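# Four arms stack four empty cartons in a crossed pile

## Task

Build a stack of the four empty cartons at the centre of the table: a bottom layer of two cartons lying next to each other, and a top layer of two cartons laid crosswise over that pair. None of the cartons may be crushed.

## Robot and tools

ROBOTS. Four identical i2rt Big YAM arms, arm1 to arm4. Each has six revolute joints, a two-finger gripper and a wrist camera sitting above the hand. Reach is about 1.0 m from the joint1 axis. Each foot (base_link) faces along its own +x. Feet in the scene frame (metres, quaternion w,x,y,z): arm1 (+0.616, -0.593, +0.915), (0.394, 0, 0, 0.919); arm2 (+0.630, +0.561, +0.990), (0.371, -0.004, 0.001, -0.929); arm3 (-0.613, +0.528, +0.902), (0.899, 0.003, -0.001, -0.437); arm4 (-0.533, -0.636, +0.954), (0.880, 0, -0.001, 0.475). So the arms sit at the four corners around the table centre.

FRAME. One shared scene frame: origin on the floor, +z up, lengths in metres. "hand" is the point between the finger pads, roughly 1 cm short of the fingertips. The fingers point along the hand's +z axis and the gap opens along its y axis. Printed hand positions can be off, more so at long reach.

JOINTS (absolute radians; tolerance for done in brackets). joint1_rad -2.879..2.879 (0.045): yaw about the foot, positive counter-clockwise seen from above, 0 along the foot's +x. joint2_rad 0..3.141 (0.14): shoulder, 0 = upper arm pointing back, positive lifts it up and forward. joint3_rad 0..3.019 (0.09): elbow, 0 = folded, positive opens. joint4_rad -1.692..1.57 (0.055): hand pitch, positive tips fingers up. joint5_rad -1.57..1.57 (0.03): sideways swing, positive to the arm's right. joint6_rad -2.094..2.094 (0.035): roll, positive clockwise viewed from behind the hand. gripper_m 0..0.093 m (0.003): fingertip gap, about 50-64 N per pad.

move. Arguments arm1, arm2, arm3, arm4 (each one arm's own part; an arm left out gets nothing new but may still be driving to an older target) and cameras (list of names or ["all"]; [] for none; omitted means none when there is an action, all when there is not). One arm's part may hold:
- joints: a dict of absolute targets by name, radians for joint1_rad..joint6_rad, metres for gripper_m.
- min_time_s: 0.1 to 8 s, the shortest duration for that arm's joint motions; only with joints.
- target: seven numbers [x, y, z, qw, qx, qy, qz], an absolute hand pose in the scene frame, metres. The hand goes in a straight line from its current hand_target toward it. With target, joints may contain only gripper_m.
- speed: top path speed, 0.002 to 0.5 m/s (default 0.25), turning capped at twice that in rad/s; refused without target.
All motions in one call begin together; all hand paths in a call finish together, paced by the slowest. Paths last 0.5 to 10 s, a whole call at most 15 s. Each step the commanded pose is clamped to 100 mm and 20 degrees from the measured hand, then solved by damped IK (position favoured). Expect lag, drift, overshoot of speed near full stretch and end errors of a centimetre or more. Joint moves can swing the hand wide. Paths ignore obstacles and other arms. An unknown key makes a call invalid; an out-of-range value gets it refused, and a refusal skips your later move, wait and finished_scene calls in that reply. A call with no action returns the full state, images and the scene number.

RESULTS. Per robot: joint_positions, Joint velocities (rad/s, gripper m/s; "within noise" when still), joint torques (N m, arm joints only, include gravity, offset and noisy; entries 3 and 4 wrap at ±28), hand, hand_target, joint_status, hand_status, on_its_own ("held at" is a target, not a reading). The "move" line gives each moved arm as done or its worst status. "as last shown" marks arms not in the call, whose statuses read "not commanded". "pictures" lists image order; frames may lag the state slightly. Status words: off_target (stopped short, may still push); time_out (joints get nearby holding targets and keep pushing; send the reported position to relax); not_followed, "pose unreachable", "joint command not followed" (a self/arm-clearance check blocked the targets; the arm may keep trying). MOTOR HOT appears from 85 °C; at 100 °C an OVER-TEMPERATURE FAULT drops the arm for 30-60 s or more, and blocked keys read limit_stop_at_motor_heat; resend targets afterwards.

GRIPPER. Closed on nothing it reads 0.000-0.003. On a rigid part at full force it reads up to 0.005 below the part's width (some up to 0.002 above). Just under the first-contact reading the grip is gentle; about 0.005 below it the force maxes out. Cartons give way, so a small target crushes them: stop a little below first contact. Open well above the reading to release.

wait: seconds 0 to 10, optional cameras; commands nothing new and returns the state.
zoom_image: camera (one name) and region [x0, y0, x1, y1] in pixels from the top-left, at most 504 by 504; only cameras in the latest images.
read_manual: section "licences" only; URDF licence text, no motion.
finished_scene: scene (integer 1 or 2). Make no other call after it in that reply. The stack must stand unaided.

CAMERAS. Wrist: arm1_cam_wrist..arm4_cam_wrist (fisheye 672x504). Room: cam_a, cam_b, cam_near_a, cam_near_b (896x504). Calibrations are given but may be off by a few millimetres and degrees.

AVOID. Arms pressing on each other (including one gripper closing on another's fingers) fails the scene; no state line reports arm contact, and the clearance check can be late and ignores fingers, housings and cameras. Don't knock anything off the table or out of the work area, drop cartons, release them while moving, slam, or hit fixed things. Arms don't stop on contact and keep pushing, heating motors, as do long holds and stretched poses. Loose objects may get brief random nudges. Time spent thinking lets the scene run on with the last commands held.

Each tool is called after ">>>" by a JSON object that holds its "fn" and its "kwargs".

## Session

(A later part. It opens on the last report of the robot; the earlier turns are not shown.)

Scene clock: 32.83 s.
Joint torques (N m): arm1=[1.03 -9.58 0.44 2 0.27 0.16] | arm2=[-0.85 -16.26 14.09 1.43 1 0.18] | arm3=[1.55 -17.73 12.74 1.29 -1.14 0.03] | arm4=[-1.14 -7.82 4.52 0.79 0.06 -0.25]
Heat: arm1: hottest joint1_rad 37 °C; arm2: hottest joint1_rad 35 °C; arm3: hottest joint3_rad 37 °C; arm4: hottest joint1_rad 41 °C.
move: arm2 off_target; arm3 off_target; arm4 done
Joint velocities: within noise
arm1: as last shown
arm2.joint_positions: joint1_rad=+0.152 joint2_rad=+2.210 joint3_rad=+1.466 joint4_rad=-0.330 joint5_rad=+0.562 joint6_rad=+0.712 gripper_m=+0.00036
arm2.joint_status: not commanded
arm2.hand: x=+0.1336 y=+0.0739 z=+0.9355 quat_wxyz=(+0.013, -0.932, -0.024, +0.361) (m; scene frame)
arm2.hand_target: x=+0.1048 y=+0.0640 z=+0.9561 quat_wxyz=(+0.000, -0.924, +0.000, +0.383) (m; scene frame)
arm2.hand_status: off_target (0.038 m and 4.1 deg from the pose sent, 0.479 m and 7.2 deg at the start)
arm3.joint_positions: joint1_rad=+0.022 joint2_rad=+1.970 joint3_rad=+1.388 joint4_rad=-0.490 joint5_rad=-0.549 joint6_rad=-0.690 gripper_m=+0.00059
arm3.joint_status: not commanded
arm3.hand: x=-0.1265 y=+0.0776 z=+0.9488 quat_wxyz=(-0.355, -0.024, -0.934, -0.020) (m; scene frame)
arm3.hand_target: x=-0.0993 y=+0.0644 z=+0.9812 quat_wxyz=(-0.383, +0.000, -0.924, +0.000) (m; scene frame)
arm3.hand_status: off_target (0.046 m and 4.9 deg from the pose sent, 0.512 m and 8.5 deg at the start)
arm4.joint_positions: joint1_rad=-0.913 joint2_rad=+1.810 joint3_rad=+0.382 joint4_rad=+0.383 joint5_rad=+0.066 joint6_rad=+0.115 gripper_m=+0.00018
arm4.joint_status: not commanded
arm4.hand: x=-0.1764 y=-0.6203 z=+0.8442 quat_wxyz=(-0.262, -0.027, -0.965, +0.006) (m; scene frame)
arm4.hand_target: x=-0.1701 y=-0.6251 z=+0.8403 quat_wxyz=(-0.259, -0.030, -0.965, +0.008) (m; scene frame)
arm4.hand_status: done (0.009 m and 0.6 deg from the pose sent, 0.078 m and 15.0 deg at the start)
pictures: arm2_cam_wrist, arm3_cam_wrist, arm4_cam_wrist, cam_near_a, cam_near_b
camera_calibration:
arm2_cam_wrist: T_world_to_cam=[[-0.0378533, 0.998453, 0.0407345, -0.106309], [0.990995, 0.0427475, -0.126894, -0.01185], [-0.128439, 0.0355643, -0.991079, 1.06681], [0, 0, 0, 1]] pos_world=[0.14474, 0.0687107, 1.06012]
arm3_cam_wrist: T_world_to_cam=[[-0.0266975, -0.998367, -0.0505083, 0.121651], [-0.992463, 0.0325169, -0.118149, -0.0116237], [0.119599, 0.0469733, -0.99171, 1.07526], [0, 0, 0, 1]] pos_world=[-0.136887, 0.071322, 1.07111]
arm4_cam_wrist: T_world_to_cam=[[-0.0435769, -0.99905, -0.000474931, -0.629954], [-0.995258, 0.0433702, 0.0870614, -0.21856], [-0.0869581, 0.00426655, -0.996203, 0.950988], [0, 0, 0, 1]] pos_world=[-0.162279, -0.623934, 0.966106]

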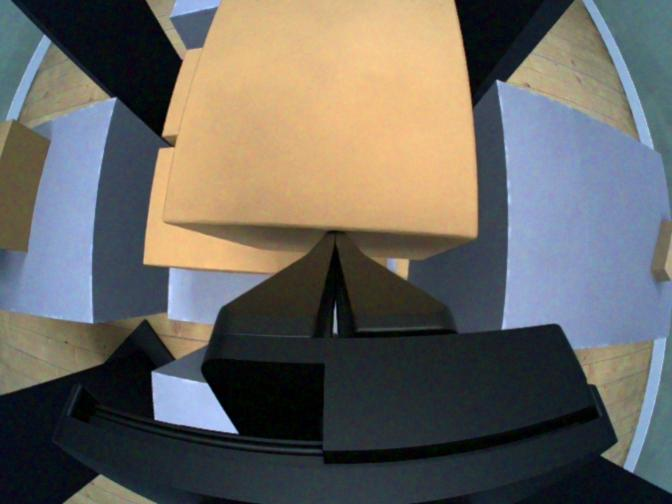

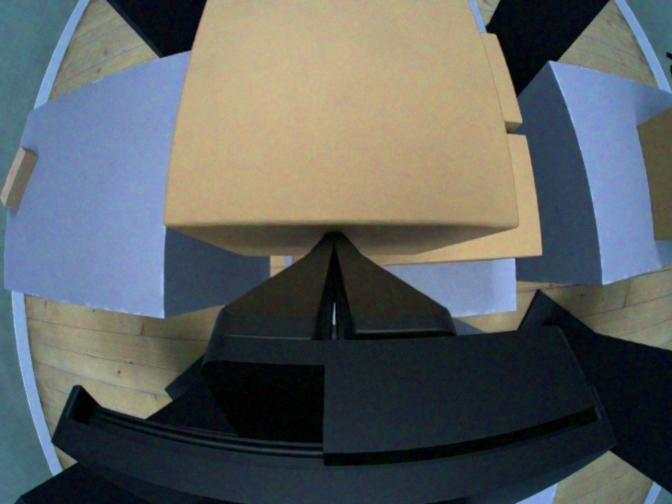

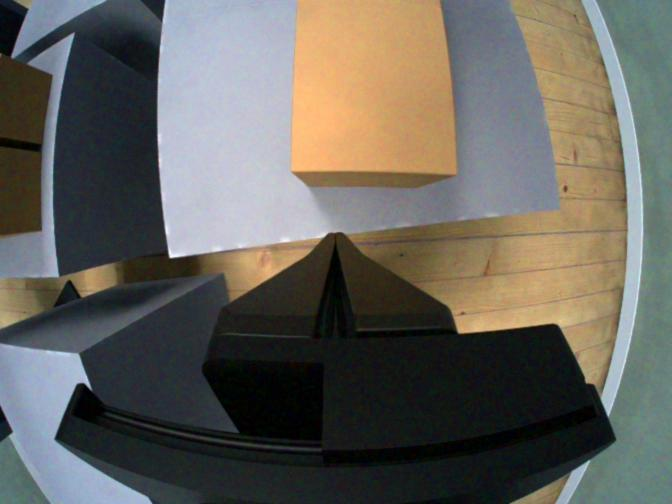

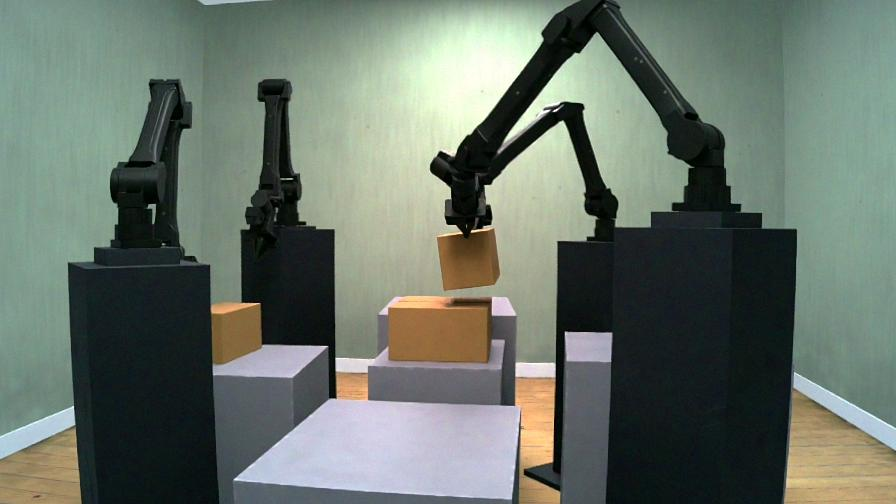

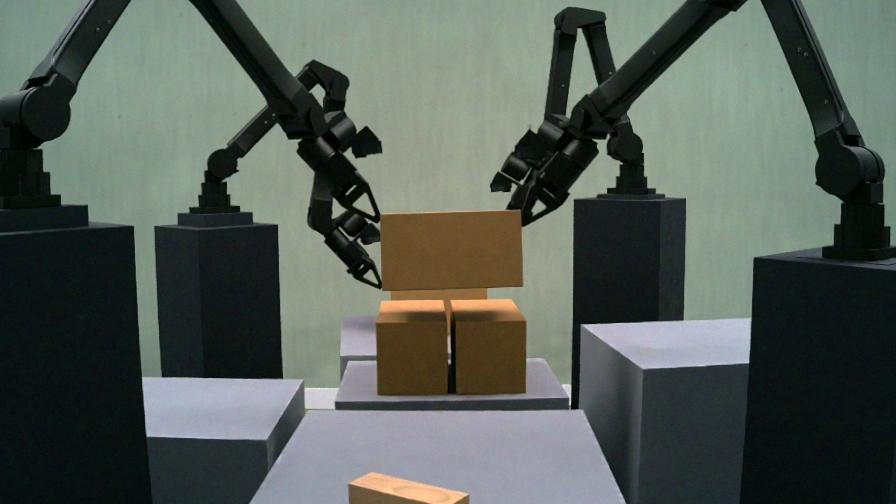

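>>> {"fn": "move", "kwargs": {"arm2": {"target":[0.107,0.056,0.887,0,0.9239,0,-0.3827],"speed":0.07}, "arm3": {"target":[-0.099,0.056,0.9,0.3827,0,0.9239,0],"speed":0.07}, "arm4": {"target":[-0.163,-0.663,0.705,0.2587,0.0295,0.9654,-0.0079],"speed":0.15}, "cameras": ["arm2_cam_wrist","cam_near_a","cam_near_b","arm4_cam_wrist"]}}

Scene clock: 37.40 s.
Joint torques (N m): arm1=[1.03 -9.52 0.4 1.96 0.27 0.16] | arm2=[-0.62 -16.09 12.86 2.76 0.86 0.09] | arm3=[1.32 -17.67 9.98 2.24 -0.97 0.05] | arm4=[-1.03 -10.64 -0.59 1.5 0.03 -0.23]
Heat: arm1: hottest joint1_rad 37 °C; arm2: hottest joint1_rad 35 °C; arm3: hottest joint3_rad 40 °C; arm4: hottest joint1_rad 41 °C.
move: arm2 off_target; arm3 off_target; arm4 done
Joint velocities: within noise
arm1: as last shown
arm2.joint_positions: joint1_rad=+0.159 joint2_rad=+2.327 joint3_rad=+1.488 joint4_rad=-0.262 joint5_rad=+0.573 joint6_rad=+0.725 gripper_m=+0.00036
arm2.joint_status: not commanded
arm2.hand: x=+0.1373 y=+0.0735 z=+0.8734 quat_wxyz=(+0.023, -0.934, -0.025, +0.357) (m; scene frame)
arm2.hand_target: x=+0.1088 y=+0.0584 z=+0.8887 quat_wxyz=(+0.000, -0.924, +0.000, +0.383) (m; scene frame)
arm2.hand_status: off_target (0.038 m and 5.0 deg from the pose sent, 0.058 m and 4.1 deg at the start)
arm3.joint_positions: joint1_rad=+0.016 joint2_rad=+2.089 joint3_rad=+1.388 joint4_rad=-0.364 joint5_rad=-0.558 joint6_rad=-0.701 gripper_m=+0.00059
arm3.joint_status: not commanded
arm3.hand: x=-0.1213 y=+0.0675 z=+0.8867 quat_wxyz=(-0.360, -0.019, -0.932, -0.017) (m; scene frame)
arm3.hand_target: x=-0.1001 y=+0.0572 z=+0.9008 quat_wxyz=(-0.383, +0.000, -0.924, +0.000) (m; scene frame)
arm3.hand_status: off_target (0.028 m and 4.1 deg from the pose sent, 0.060 m and 4.9 deg at the start)
arm4.joint_positions: joint1_rad=-1.050 joint2_rad=+2.386 joint3_rad=+0.557 joint4_rad=+0.781 joint5_rad=-0.002 joint6_rad=-0.003 gripper_m=+0.00018
arm4.joint_status: not commanded
arm4.hand: x=-0.1624 y=-0.6579 z=+0.7106 quat_wxyz=(-0.259, -0.027, -0.965, +0.006) (m; scene frame)
arm4.hand_target: x=-0.1632 y=-0.6629 z=+0.7051 quat_wxyz=(-0.259, -0.030, -0.966, +0.008) (m; scene frame)
arm4.hand_status: done (0.008 m and 0.4 deg from the pose sent, 0.146 m and 0.6 deg at the start)
pictures: arm2_cam_wrist, arm4_cam_wrist, cam_near_a, cam_near_b
camera_calibration:
arm2_cam_wrist: T_world_to_cam=[[-0.031542, 0.997726, 0.0595723, -0.120482], [0.992399, 0.0383554, -0.116931, -0.0318334], [-0.11895, 0.0554313, -0.991352, 1.00334], [0, 0, 0, 1]] pos_world=[0.147138, 0.0658126, 0.998114]
arm4_cam_wrist: T_world_to_cam=[[-0.0445572, -0.999007, 0.0000990036, -0.667531], [-0.994643, 0.0443718, 0.093357, -0.195065], [-0.0932687, 0.00406125, -0.995633, 0.817708], [0, 0, 0, 1]] pos_world=[-0.147497, -0.661534, 0.832414]

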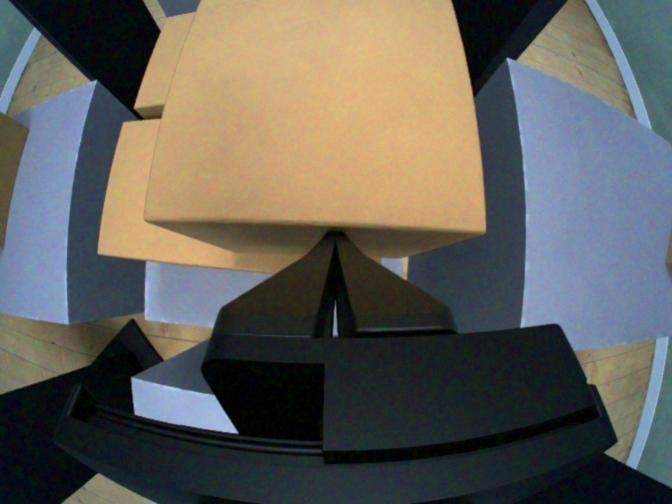

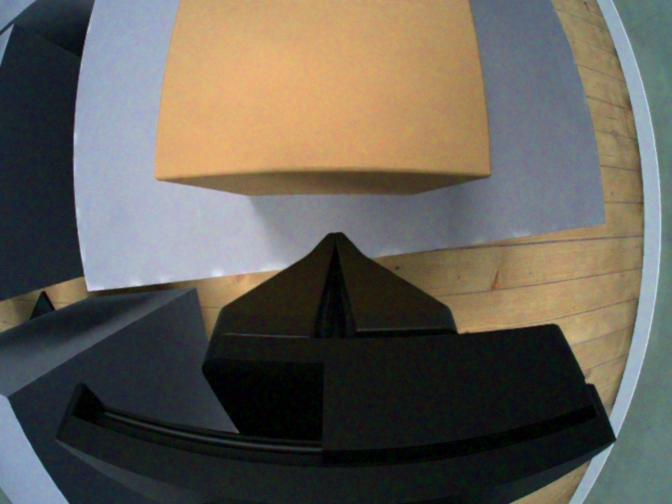

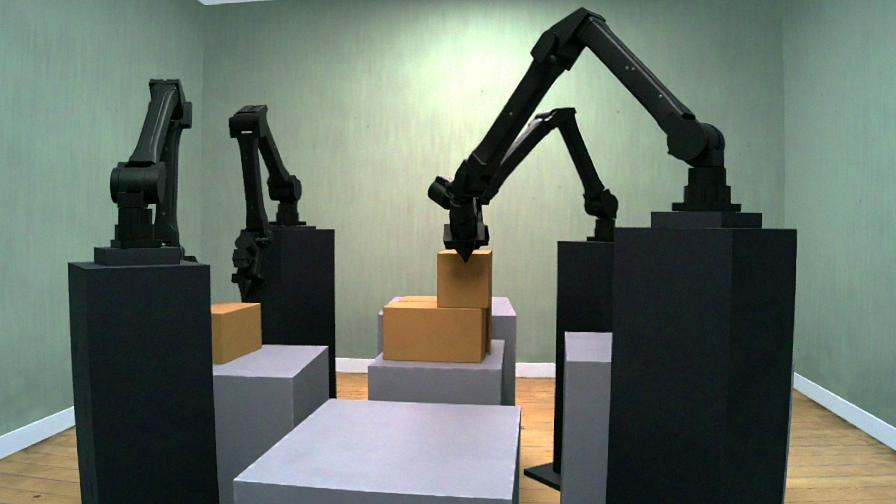

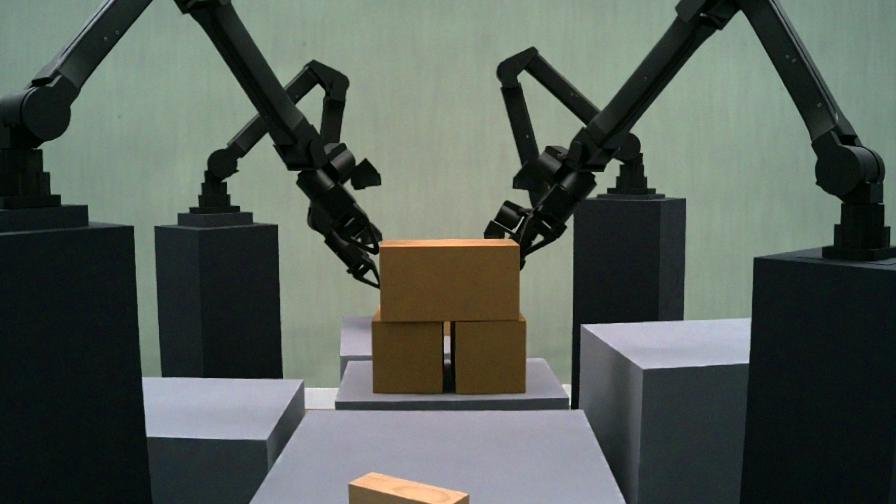

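>>> {"fn": "move", "kwargs": {"arm2": {"target":[0.126,0.074,0.873,0,0.9239,0,-0.3827],"speed":0.06}, "arm3": {"target":[-0.114,0.068,0.885,0.3827,0,0.9239,0],"speed":0.06}}}

>>> {"fn": "move", "kwargs": {"arm2": {"target":[0.23,0.09,0.90,0,0.9239,0,-0.3827],"speed":0.1}, "arm3": {"target":[-0.23,0.09,0.92,0.3827,0,0.9239,0],"speed":0.1}, "cameras": ["arm2_cam_wrist","arm3_cam_wrist","cam_near_b","cam_near_a","cam_a","cam_b"]}}

>>> {"fn": "zoom_image", "kwargs": {"camera": "cam_near_b", "region": [340, 200, 560, 420]}}

>>> {"fn": "zoom_image", "kwargs": {"camera": "cam_a", "region": [370, 170, 520, 320]}}

>>> {"fn": "zoom_image", "kwargs": {"camera": "cam_near_a", "region": [360, 220, 520, 380]}}

Scene clock: 41.07 s.
Joint torques (N m): arm1=[1.03 -9.52 0.43 1.98 0.27 0.16] | arm2=[-0.85 -16.91 7.24 2.59 0.75 0.03] | arm3=[1.2 -18.14 7.06 1.8 -0.74 0.04] | arm4=[-1.03 -10.81 -0.5 1.5 0.03 -0.26]
Heat: arm1: hottest joint1_rad 37 °C; arm2: hottest joint1_rad 35 °C; arm3: hottest joint3_rad 40 °C; arm4: hottest joint1_rad 41 °C.
move: arm2 off_target; arm3 done
Joint velocities: within noise
arm1, arm4: as last shown
arm2.joint_positions: joint1_rad=+0.167 joint2_rad=+2.328 joint3_rad=+1.467 joint4_rad=-0.187 joint5_rad=+0.578 joint6_rad=+0.731 gripper_m=+0.00036
arm2.joint_status: not commanded
arm2.hand: x=+0.1380 y=+0.0672 z=+0.8734 quat_wxyz=(+0.003, -0.927, -0.017, +0.374) (m; scene frame)
arm2.hand_target: x=+0.1263 y=+0.0741 z=+0.8732 quat_wxyz=(+0.000, -0.924, +0.000, +0.383) (m; scene frame)
arm2.hand_status: off_target (0.014 m and 2.2 deg from the pose sent, 0.011 m and 5.0 deg at the start)
arm3.joint_positions: joint1_rad=+0.011 joint2_rad=+2.091 joint3_rad=+1.359 joint4_rad=-0.293 joint5_rad=-0.567 joint6_rad=-0.707 gripper_m=+0.00059
arm3.joint_status: not commanded
arm3.hand: x=-0.1224 y=+0.0656 z=+0.8827 quat_wxyz=(-0.375, -0.012, -0.927, -0.004) (m; scene frame)
arm3.hand_target: x=-0.1142 y=+0.0680 z=+0.8851 quat_wxyz=(-0.383, +0.000, -0.924, +0.000) (m; scene frame)
arm3.hand_status: done (0.009 m and 1.7 deg from the pose sent, 0.008 m and 4.1 deg at the start)
pictures: none

Scene clock: 43.10 s.
Joint torques (N m): arm1=[1.03 -9.64 0.42 1.98 0.28 0.15] | arm2=[1.44 -17.2 5.59 1.31 0.66 0.03] | arm3=[-0.44 -16.67 6.43 0.75 -0.64 0.04] | arm4=[-0.85 -10.7 -0.55 1.48 0.03 -0.25]
Heat: arm1: hottest joint1_rad 37 °C; arm2: hottest joint1_rad 35 °C; arm3: hottest joint3_rad 40 °C; arm4: hottest joint1_rad 41 °C.
move: arm2 off_target; arm3 done
Joint velocities: within noise
arm1, arm4: as last shown
arm2.joint_positions: joint1_rad=+0.273 joint2_rad=+2.193 joint3_rad=+1.226 joint4_rad=-0.169 joint5_rad=+0.646 joint6_rad=+0.872 gripper_m=+0.00036
arm2.joint_status: not commanded
arm2.hand: x=+0.2289 y=+0.0966 z=+0.8846 quat_wxyz=(+0.013, -0.927, -0.006, +0.374) (m; scene frame)
arm2.hand_target: x=+0.2299 y=+0.0902 z=+0.8997 quat_wxyz=(+0.000, -0.924, +0.000, +0.382) (m; scene frame)
arm2.hand_status: off_target (0.017 m and 1.9 deg from the pose sent, 0.098 m and 2.2 deg at the start)
arm3.joint_positions: joint1_rad=-0.118 joint2_rad=+1.888 joint3_rad=+1.109 joint4_rad=-0.326 joint5_rad=-0.644 joint6_rad=-0.864 gripper_m=+0.00059
arm3.joint_status: not commanded
arm3.hand: x=-0.2264 y=+0.0936 z=+0.9116 quat_wxyz=(-0.379, -0.001, -0.925, -0.005) (m; scene frame)
arm3.hand_target: x=-0.2300 y=+0.0900 z=+0.9200 quat_wxyz=(-0.383, +0.000, -0.924, +0.000) (m; scene frame)
arm3.hand_status: done (0.010 m and 0.8 deg from the pose sent, 0.117 m and 1.7 deg at the start)
pictures: arm2_cam_wrist, arm3_cam_wrist, cam_a, cam_b, cam_near_a, cam_near_b
camera_calibration:
arm2_cam_wrist: T_world_to_cam=[[-0.00294309, 0.999631, 0.0270014, -0.119195], [0.98785, 0.00710186, -0.155248, -0.0843716], [-0.155382, 0.0262164, -0.987506, 1.03179], [0, 0, 0, 1]] pos_world=[0.243318, 0.0927004, 1.00902]
arm3_cam_wrist: T_world_to_cam=[[0.00618088, -0.999956, -0.00707058, 0.101066], [-0.98535, -0.00488518, -0.170476, -0.0627864], [0.170434, 0.00802068, -0.985337, 1.05885], [0, 0, 0, 1]] pos_world=[-0.242954, 0.0922618, 1.03333]

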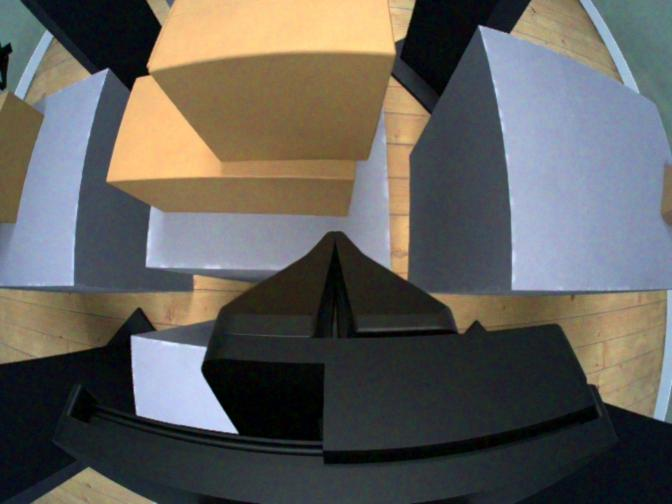

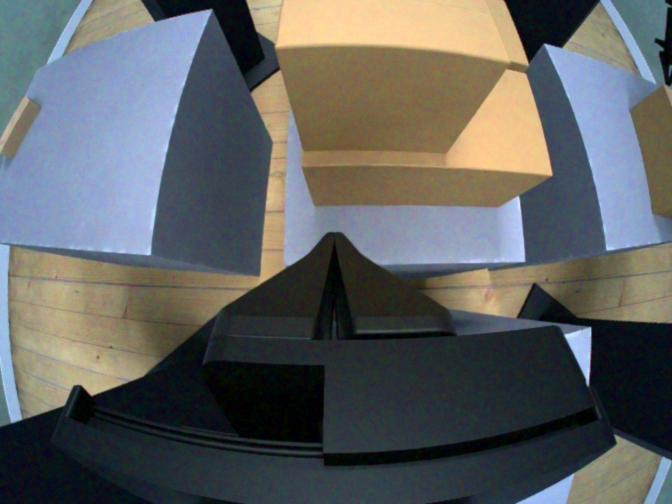

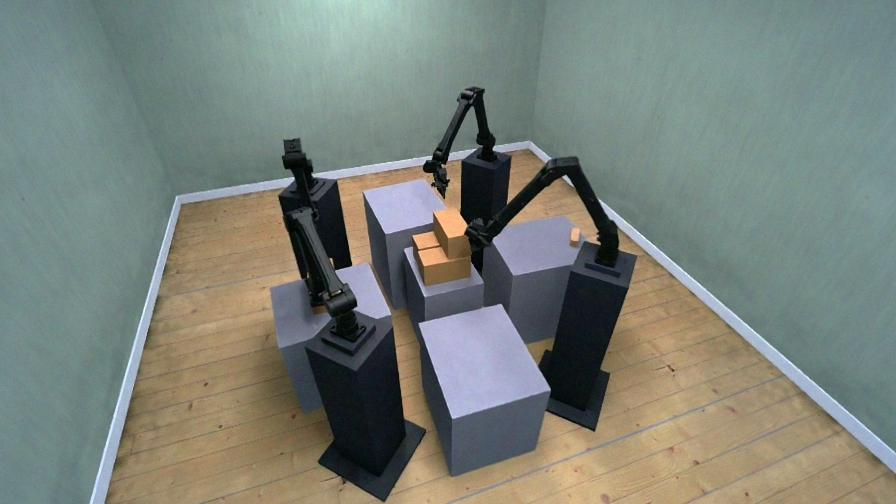

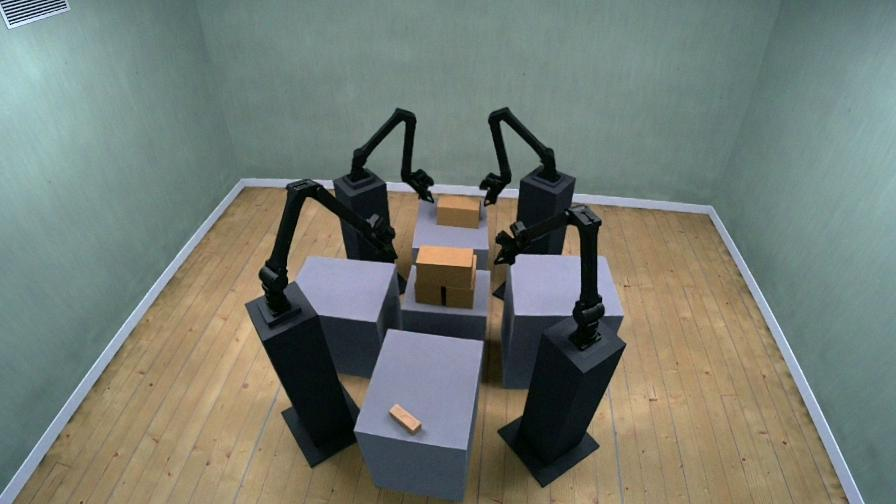

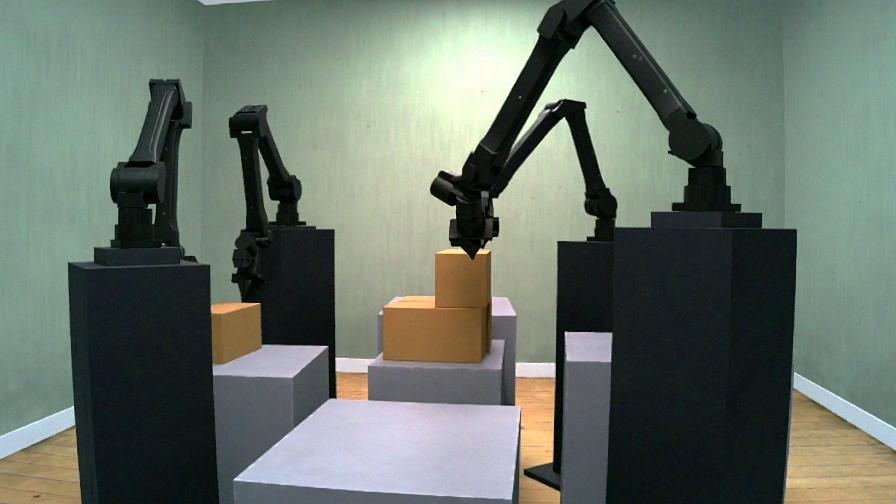

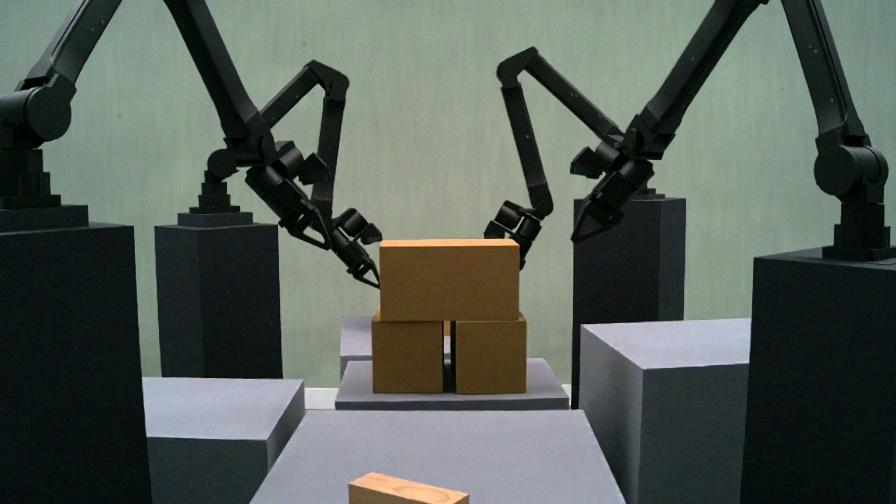

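Scaled by 2.291 from the camera's 896x504 image, which has a finer 1280x720 frame.

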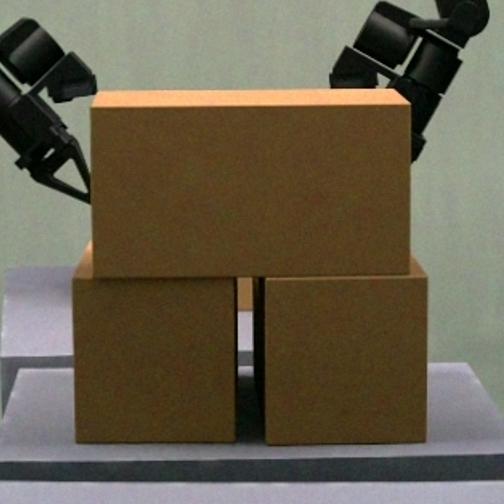

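Scaled by 3.360 from the camera's 896x504 image, which has a finer 1280x720 frame.

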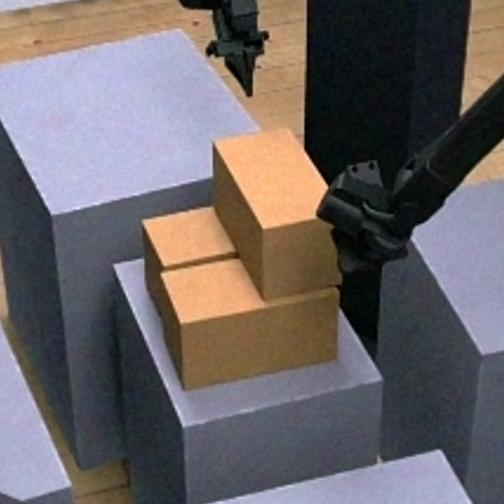

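Scaled by 3.150 from the camera's 896x504 image, which has a finer 1280x720 frame.

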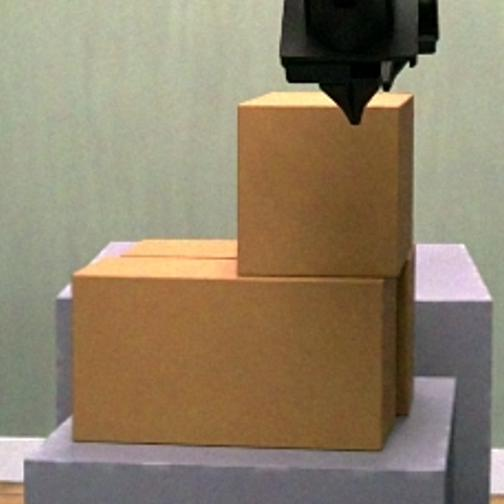

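>>> {"fn": "move", "kwargs": {"arm1": {"target":[0.112,-0.679,0.715,-0.0117,0.9234,-0.0282,-0.3825],"speed":0.07}, "arm4": {"target":[-0.112,-0.666,0.715,0.2587,0.0295,0.9654,-0.0079],"speed":0.07}, "arm2": {"target":[0.30,0.15,0.95,0,0.9239,0,-0.3827],"speed":0.2}, "arm3": {"target":[-0.30,0.3,0.95,0.3827,0,0.9239,0],"speed":0.3}, "cameras": ["arm1_cam_wrist","arm4_cam_wrist"]}}

>>> {"fn": "move", "kwargs": {"arm1": {"target":[0.112,-0.679,0.925,-0.0117,0.9234,-0.0282,-0.3825],"speed":0.12}, "arm4": {"target":[-0.112,-0.666,0.92,0.2587,0.0295,0.9654,-0.0079],"speed":0.12}, "cameras": ["arm1_cam_wrist","arm4_cam_wrist","cam_near_a"]}}

Scene clock: 46.90 s.
Joint torques (N m): arm1=[-2.02 -13.39 2.76 1.18 0.12 0.03] | arm2=[1.73 -14.1 5.48 0.76 0.65 0.05] | arm3=[1.2 -8.35 6.31 1.39 -0.26 0.22] | arm4=[-0.73 -14.27 2.11 1.06 0.08 -0.23]
Heat: arm1: hottest joint1_rad 37 °C; arm2: hottest joint2_rad 36 °C; arm3: hottest joint3_rad 40 °C; arm4: hottest joint1_rad 41 °C.
move: arm1 off_target; arm2 done; arm3 done; arm4 off_target
Joint velocities: within noise
arm1.joint_positions: joint1_rad=+1.074 joint2_rad=+2.352 joint3_rad=+0.750 joint4_rad=+0.742 joint5_rad=+0.215 joint6_rad=+0.224 gripper_m=+0.00035
arm1.joint_status: not commanded
arm1.hand: x=+0.1389 y=-0.6827 z=+0.6998 quat_wxyz=(-0.014, +0.933, -0.019, -0.360) (m; scene frame)
arm1.hand_target: x=+0.1127 y=-0.6787 z=+0.7158 quat_wxyz=(-0.012, +0.923, -0.028, -0.383) (m; scene frame)
arm1.hand_status: off_target (0.031 m and 3.0 deg from the pose sent, 0.053 m and 0.6 deg at the start)
arm2.joint_positions: joint1_rad=+0.336 joint2_rad=+1.941 joint3_rad=+0.955 joint4_rad=-0.174 joint5_rad=+0.674 joint6_rad=+0.946 gripper_m=+0.00036
arm2.joint_status: not commanded
arm2.hand: x=+0.2957 y=+0.1519 z=+0.9410 quat_wxyz=(+0.005, -0.925, -0.001, +0.380) (m; scene frame)
arm2.hand_target: x=+0.2998 y=+0.1500 z=+0.9498 quat_wxyz=(+0.000, -0.924, +0.000, +0.383) (m; scene frame)
arm2.hand_status: done (0.010 m and 0.6 deg from the pose sent, 0.110 m and 1.9 deg at the start)
arm3.joint_positions: joint1_rad=+0.022 joint2_rad=+1.341 joint3_rad=+0.504 joint4_rad=-0.182 joint5_rad=-0.571 joint6_rad=-0.710 gripper_m=+0.00059
arm3.joint_status: not commanded
arm3.hand: x=-0.3041 y=+0.2990 z=+0.9451 quat_wxyz=(-0.378, -0.004, -0.926, -0.005) (m; scene frame)
arm3.hand_target: x=-0.3000 y=+0.2999 z=+0.9500 quat_wxyz=(-0.383, +0.000, -0.924, +0.000) (m; scene frame)
arm3.hand_status: done (0.007 m and 0.9 deg from the pose sent, 0.222 m and 0.8 deg at the start)
arm4.joint_positions: joint1_rad=-1.050 joint2_rad=+2.349 joint3_rad=+0.644 joint4_rad=+0.616 joint5_rad=-0.002 joint6_rad=-0.003 gripper_m=+0.00018
arm4.joint_status: not commanded
arm4.hand: x=-0.1335 y=-0.6596 z=+0.7080 quat_wxyz=(-0.239, -0.027, -0.971, +0.006) (m; scene frame)
arm4.hand_target: x=-0.1124 y=-0.6661 z=+0.7156 quat_wxyz=(-0.259, -0.029, -0.965, +0.008) (m; scene frame)
arm4.hand_status: off_target (0.024 m and 2.4 deg from the pose sent, 0.051 m and 0.4 deg at the start)
pictures: arm1_cam_wrist, arm4_cam_wrist
camera_calibration:
arm1_cam_wrist: T_world_to_cam=[[0.0329206, 0.999316, 0.0168684, 0.665381], [0.992118, -0.0306324, -0.121508, -0.0703513], [-0.120908, 0.0207356, -0.992447, 0.849903], [0, 0, 0, 1]] pos_world=[0.150652, -0.684703, 0.823712]
arm4_cam_wrist: T_world_to_cam=[[-0.0441273, -0.999026, -0.000291582, -0.667649], [-0.989822, 0.0436812, 0.13544, -0.195648], [-0.135295, 0.00626521, -0.990786, 0.810219], [0, 0, 0, 1]] pos_world=[-0.1135, -0.663529, 0.829057]

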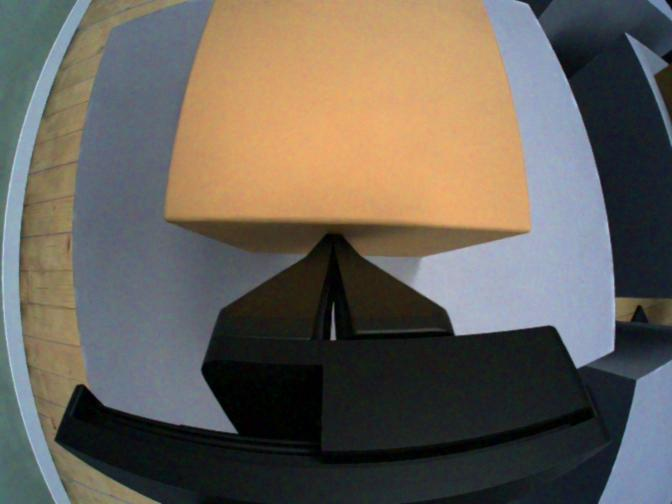

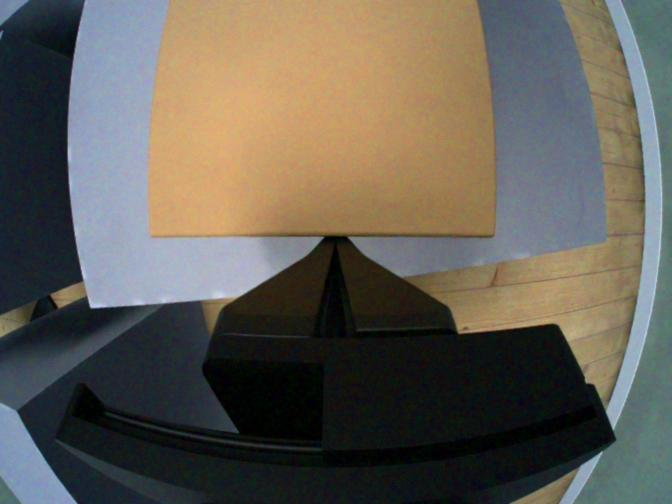

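Scene clock: 49.30 s.
Joint torques (N m): arm1=[-1.9 -11.58 7.06 1.42 0.23 0.04] | arm2=[1.38 -13.8 5.53 0.55 0.67 0.09] | arm3=[1.08 -8.41 6.31 1.35 -0.26 0.21] | arm4=[-0.67 -11.05 9.02 1.33 0.09 -0.24]
Heat: arm1: hottest joint1_rad 37 °C; arm2: hottest joint2_rad 37 °C; arm3: hottest joint3_rad 40 °C; arm4: hottest joint1_rad 41 °C.
move: arm1 off_target; arm4 off_target
Joint velocities: within noise
arm1.joint_positions: joint1_rad=+1.072 joint2_rad=+1.691 joint3_rad=+0.654 joint4_rad=+0.155 joint5_rad=+0.212 joint6_rad=+0.223 gripper_m=+0.00035
arm1.joint_status: not commanded
arm1.hand: x=+0.1382 y=-0.6823 z=+0.8964 quat_wxyz=(-0.016, +0.936, -0.018, -0.350) (m; scene frame)
arm1.hand_target: x=+0.1133 y=-0.6786 z=+0.9256 quat_wxyz=(-0.012, +0.923, -0.028, -0.383) (m; scene frame)
arm1.hand_status: off_target (0.039 m and 4.2 deg from the pose sent, 0.227 m and 3.0 deg at the start)
arm2, arm3: as last shown
arm4.joint_positions: joint1_rad=-1.050 joint2_rad=+1.609 joint3_rad=+0.533 joint4_rad=-0.033 joint5_rad=-0.002 joint6_rad=-0.003 gripper_m=+0.00018
arm4.joint_status: not commanded
arm4.hand: x=-0.1374 y=-0.6597 z=+0.9019 quat_wxyz=(-0.229, -0.027, -0.973, +0.005) (m; scene frame)
arm4.hand_target: x=-0.1131 y=-0.6661 z=+0.9206 quat_wxyz=(-0.259, -0.029, -0.966, +0.008) (m; scene frame)
arm4.hand_status: off_target (0.032 m and 3.5 deg from the pose sent, 0.213 m and 2.4 deg at the start)
pictures: arm1_cam_wrist, arm4_cam_wrist, cam_near_a
camera_calibration:
arm1_cam_wrist: T_world_to_cam=[[0.0324049, 0.999253, 0.0210529, 0.657927], [0.994356, -0.0301027, -0.101732, -0.0633325], [-0.101023, 0.0242307, -0.994589, 1.0465], [0, 0, 0, 1]] pos_world=[0.147375, -0.684699, 1.02054]
arm4_cam_wrist: T_world_to_cam=[[-0.0441201, -0.999026, -0.00063199, -0.667505], [-0.986943, 0.0434884, 0.155091, -0.243175], [-0.154912, 0.00746635, -0.9879, 0.997354], [0, 0, 0, 1]] pos_world=[-0.114948, -0.663726, 1.02258]

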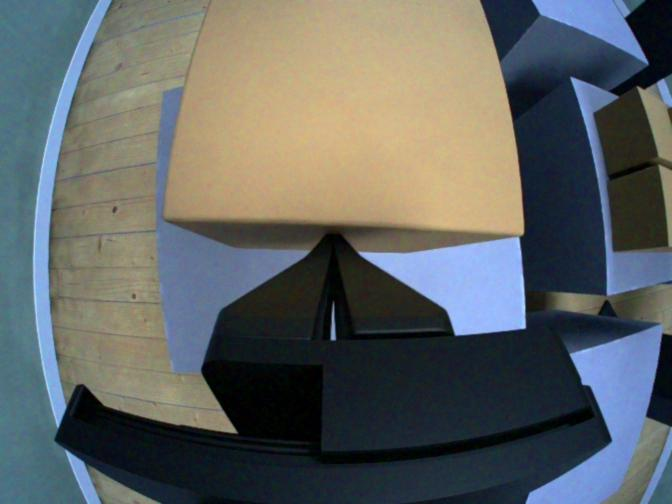

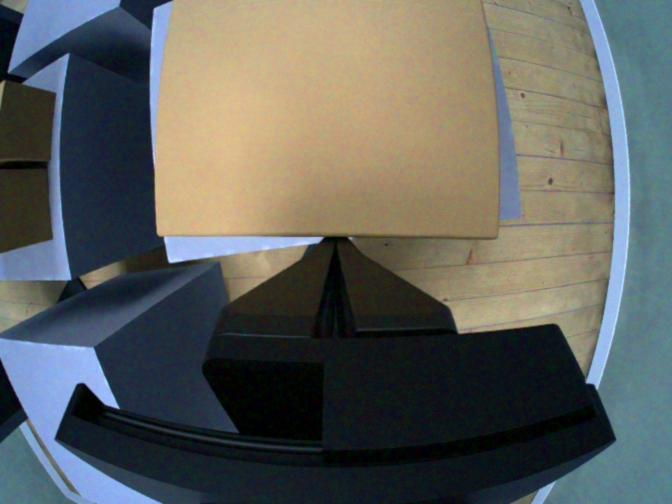

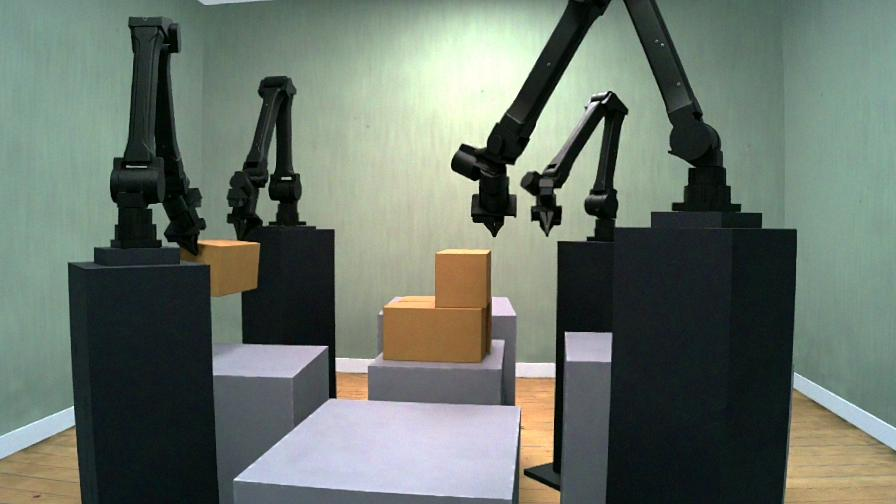

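>>> {"fn": "move", "kwargs": {"arm1": {"target":[0.105,-0.078,0.965,0,0.9239,0,-0.3827],"speed":0.13}, "arm4": {"target":[-0.102,-0.08,0.955,0.2588,0,0.9659,0],"speed":0.13}, "arm2": {"target":[0.30,0.25,0.95,0,0.9239,0,-0.3827],"speed":0.13}, "cameras": ["arm1_cam_wrist","arm4_cam_wrist","cam_near_a","cam_near_b"]}}

Scene clock: 55.80 s.
Joint torques (N m): arm1=[2.32 -15.5 12.12 1.21 -1.09 0.03] | arm2=[-0.26 -11.11 4.38 2.11 0.32 -0.12] | arm3=[1.26 -8.35 6.31 1.37 -0.26 0.2] | arm4=[-1.96 -19.19 16.03 0.9 1.34 -0.08]
Heat: arm1: hottest joint1_rad 37 °C; arm2: hottest joint2_rad 37 °C; arm3: hottest joint3_rad 40 °C; arm4: hottest joint1_rad 41 °C.
move: arm1 off_target; arm2 off_target; arm4 off_target
Joint velocities: within noise
arm1.joint_positions: joint1_rad=-0.142 joint2_rad=+2.078 joint3_rad=+1.497 joint4_rad=-0.523 joint5_rad=-0.577 joint6_rad=-0.746 gripper_m=+0.00035
arm1.joint_status: not commanded
arm1.hand: x=+0.1422 y=-0.0909 z=+0.9374 quat_wxyz=(+0.017, +0.934, -0.030, -0.355) (m; scene frame)
arm1.hand_target: x=+0.1075 y=-0.0813 z=+0.9666 quat_wxyz=(+0.000, +0.924, +0.000, -0.383) (m; scene frame)
arm1.hand_status: off_target (0.048 m and 5.3 deg from the pose sent, 0.609 m and 4.8 deg at the start)
arm2.joint_positions: joint1_rad=+0.237 joint2_rad=+1.802 joint3_rad=+0.682 joint4_rad=+0.013 joint5_rad=+0.629 joint6_rad=+0.830 gripper_m=+0.00036
arm2.joint_status: not commanded
arm2.hand: x=+0.3053 y=+0.2503 z=+0.9409 quat_wxyz=(+0.011, -0.927, -0.006, +0.376) (m; scene frame)
arm2.hand_target: x=+0.3000 y=+0.2500 z=+0.9500 quat_wxyz=(+0.000, -0.924, +0.000, +0.383) (m; scene frame)
arm2.hand_status: off_target (0.011 m and 1.6 deg from the pose sent, 0.099 m and 0.6 deg at the start)
arm3: as last shown
arm4.joint_positions: joint1_rad=+0.057 joint2_rad=+2.148 joint3_rad=+1.601 joint4_rad=-0.795 joint5_rad=+0.414 joint6_rad=+0.943 gripper_m=+0.00018
arm4.joint_status: not commanded
arm4.hand: x=-0.1395 y=-0.0961 z=+0.9396 quat_wxyz=(-0.233, +0.027, -0.972, +0.017) (m; scene frame)
arm4.hand_target: x=-0.1038 y=-0.0831 z=+0.9566 quat_wxyz=(-0.259, +0.000, -0.966, +0.000) (m; scene frame)
arm4.hand_status: off_target (0.044 m and 4.8 deg from the pose sent, 0.583 m and 4.7 deg at the start)
pictures: arm1_cam_wrist, arm4_cam_wrist, cam_near_a, cam_near_b
camera_calibration:
arm1_cam_wrist: T_world_to_cam=[[0.0327155, 0.998295, -0.0483343, 0.130937], [0.993202, -0.0378779, -0.110071, -0.0381126], [-0.111715, -0.0444047, -0.992748, 1.06694], [0, 0, 0, 1]] pos_world=[0.152763, -0.0847801, 1.06134]
arm4_cam_wrist: T_world_to_cam=[[0.05588, -0.997308, 0.0474821, -0.135566], [-0.987693, -0.0482582, 0.148772, -0.278645], [-0.14608, -0.0552112, -0.987731, 1.02507], [0, 0, 0, 1]] pos_world=[-0.117898, -0.0920528, 1.06038]

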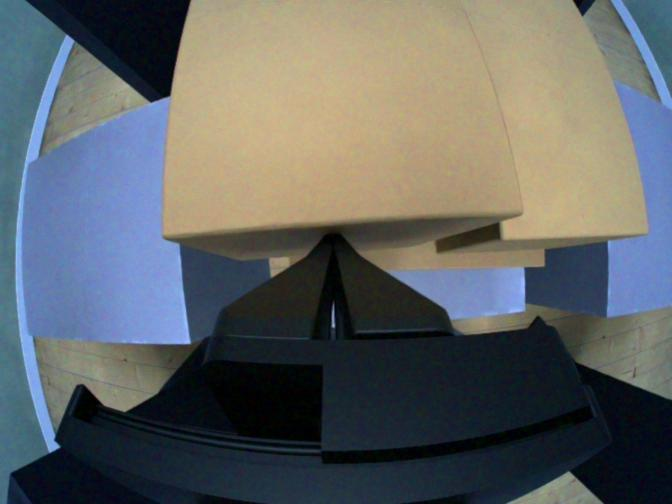

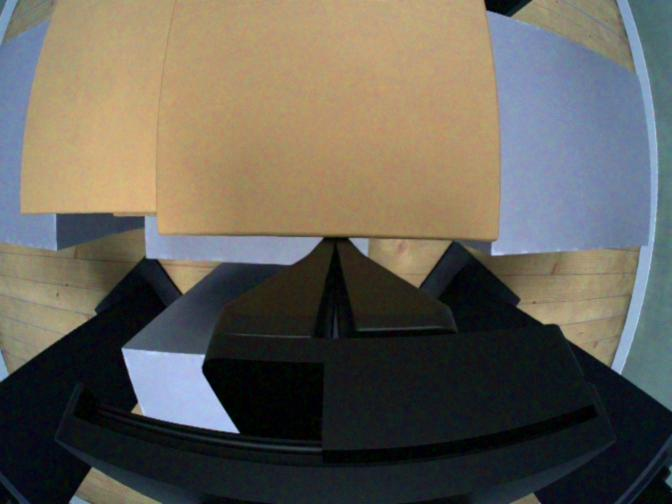

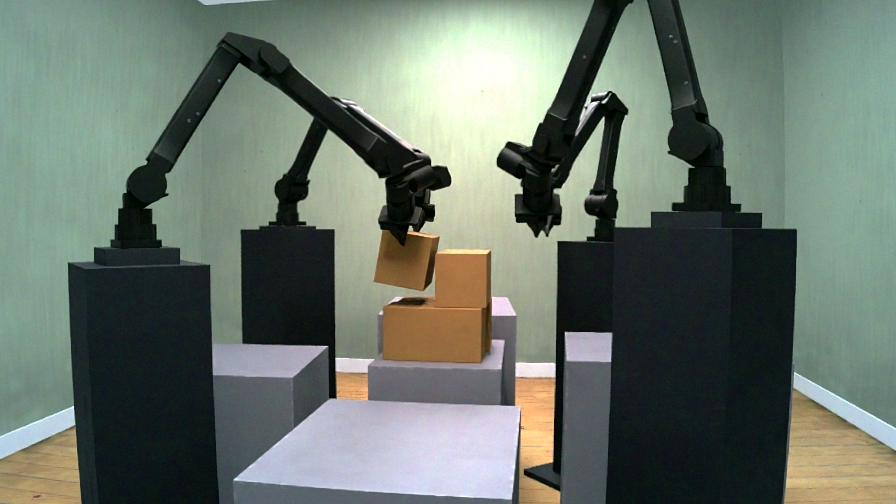

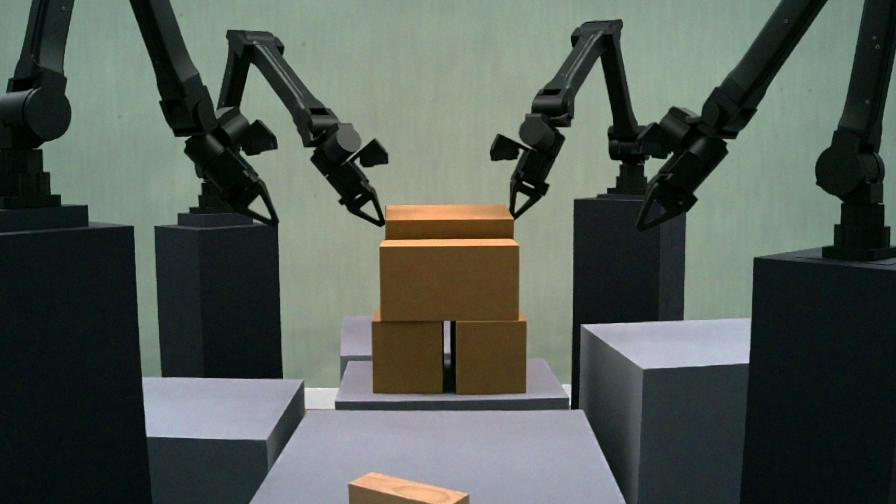

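>>> {"fn": "move", "kwargs": {"arm1": {"target":[0.105,-0.082,0.893,0,0.9239,0,-0.3827],"speed":0.06}, "arm4": {"target":[-0.102,-0.084,0.881,0.2588,0,0.9659,0],"speed":0.06}, "cameras": ["arm1_cam_wrist","arm4_cam_wrist","cam_near_a","cam_near_b"]}}

Scene clock: 58.87 s.
Joint torques (N m): arm1=[3.14 -15.68 8.83 2.51 -0.92 0.06] | arm2=[-0.62 -11.16 4.44 2.28 0.3 -0.11] | arm3=[1.2 -8.41 6.3 1.37 -0.26 0.21] | arm4=[-3.02 -19.02 12.16 1.85 1.26 -0.11]
Heat: arm1: hottest joint3_rad 38 °C; arm2: hottest joint2_rad 37 °C; arm3: hottest joint3_rad 39 °C; arm4: hottest joint1_rad 41 °C.
move: arm1 off_target; arm4 off_target
Joint velocities: within noise
arm1.joint_positions: joint1_rad=-0.148 joint2_rad=+2.176 joint3_rad=+1.497 joint4_rad=-0.414 joint5_rad=-0.580 joint6_rad=-0.746 gripper_m=+0.00035
arm1.joint_status: not commanded
arm1.hand: x=+0.1403 y=-0.0819 z=+0.8833 quat_wxyz=(+0.013, +0.933, -0.031, -0.359) (m; scene frame)
arm1.hand_target: x=+0.1066 y=-0.0841 z=+0.8941 quat_wxyz=(+0.000, +0.924, +0.000, -0.383) (m; scene frame)
arm1.hand_status: off_target (0.037 m and 4.8 deg from the pose sent, 0.059 m and 5.3 deg at the start)
arm2, arm3: as last shown
arm4.joint_positions: joint1_rad=+0.068 joint2_rad=+2.243 joint3_rad=+1.601 joint4_rad=-0.677 joint5_rad=+0.416 joint6_rad=+0.944 gripper_m=+0.00018
arm4.joint_status: not commanded
arm4.hand: x=-0.1402 y=-0.0828 z=+0.8847 quat_wxyz=(-0.239, +0.030, -0.971, +0.006) (m; scene frame)
arm4.hand_target: x=-0.1036 y=-0.0864 z=+0.8821 quat_wxyz=(-0.259, +0.000, -0.966, +0.000) (m; scene frame)
arm4.hand_status: off_target (0.038 m and 4.2 deg from the pose sent, 0.071 m and 4.8 deg at the start)
pictures: arm1_cam_wrist, arm4_cam_wrist, cam_near_a, cam_near_b
camera_calibration:
arm1_cam_wrist: T_world_to_cam=[[0.036611, 0.998469, -0.0414609, 0.112854], [0.992048, -0.0413122, -0.118886, -0.0341832], [-0.120417, -0.0367787, -0.992042, 1.01458], [0, 0, 0, 1]] pos_world=[0.151952, -0.0767787, 1.00712]
arm4_cam_wrist: T_world_to_cam=[[0.0655514, -0.997448, 0.0282787, -0.101377], [-0.988905, -0.0611519, 0.135376, -0.25993], [-0.133302, -0.0368391, -0.990391, 0.977158], [0, 0, 0, 1]] pos_world=[-0.120144, -0.0810157, 1.00582]

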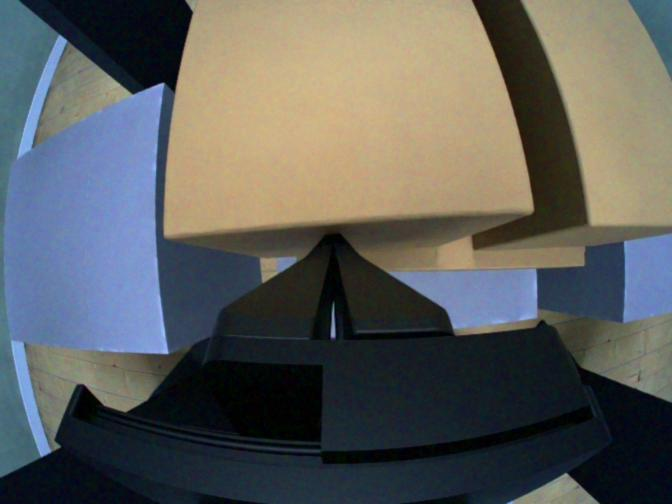

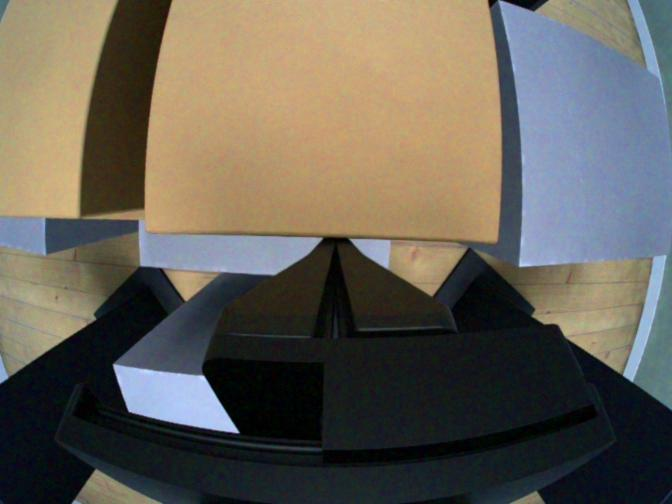

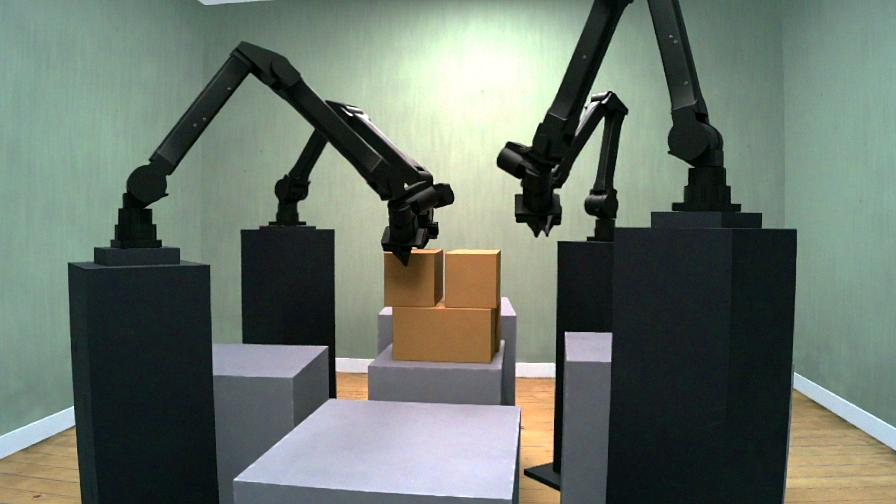

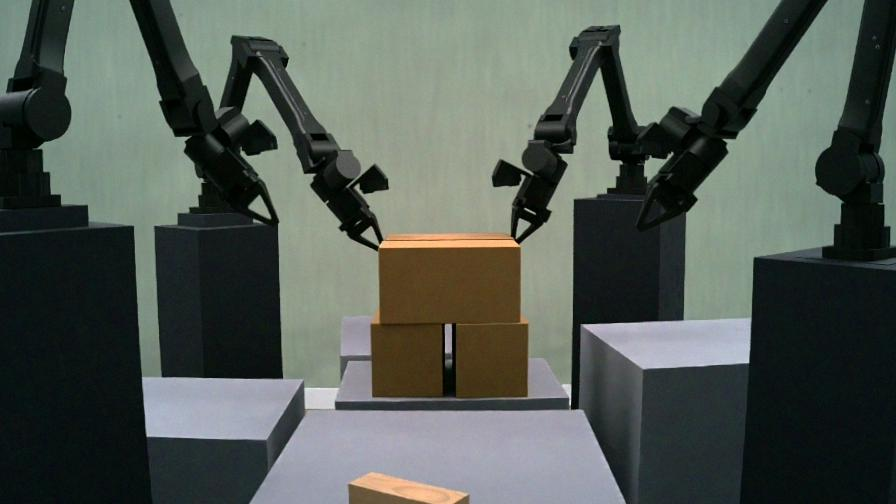

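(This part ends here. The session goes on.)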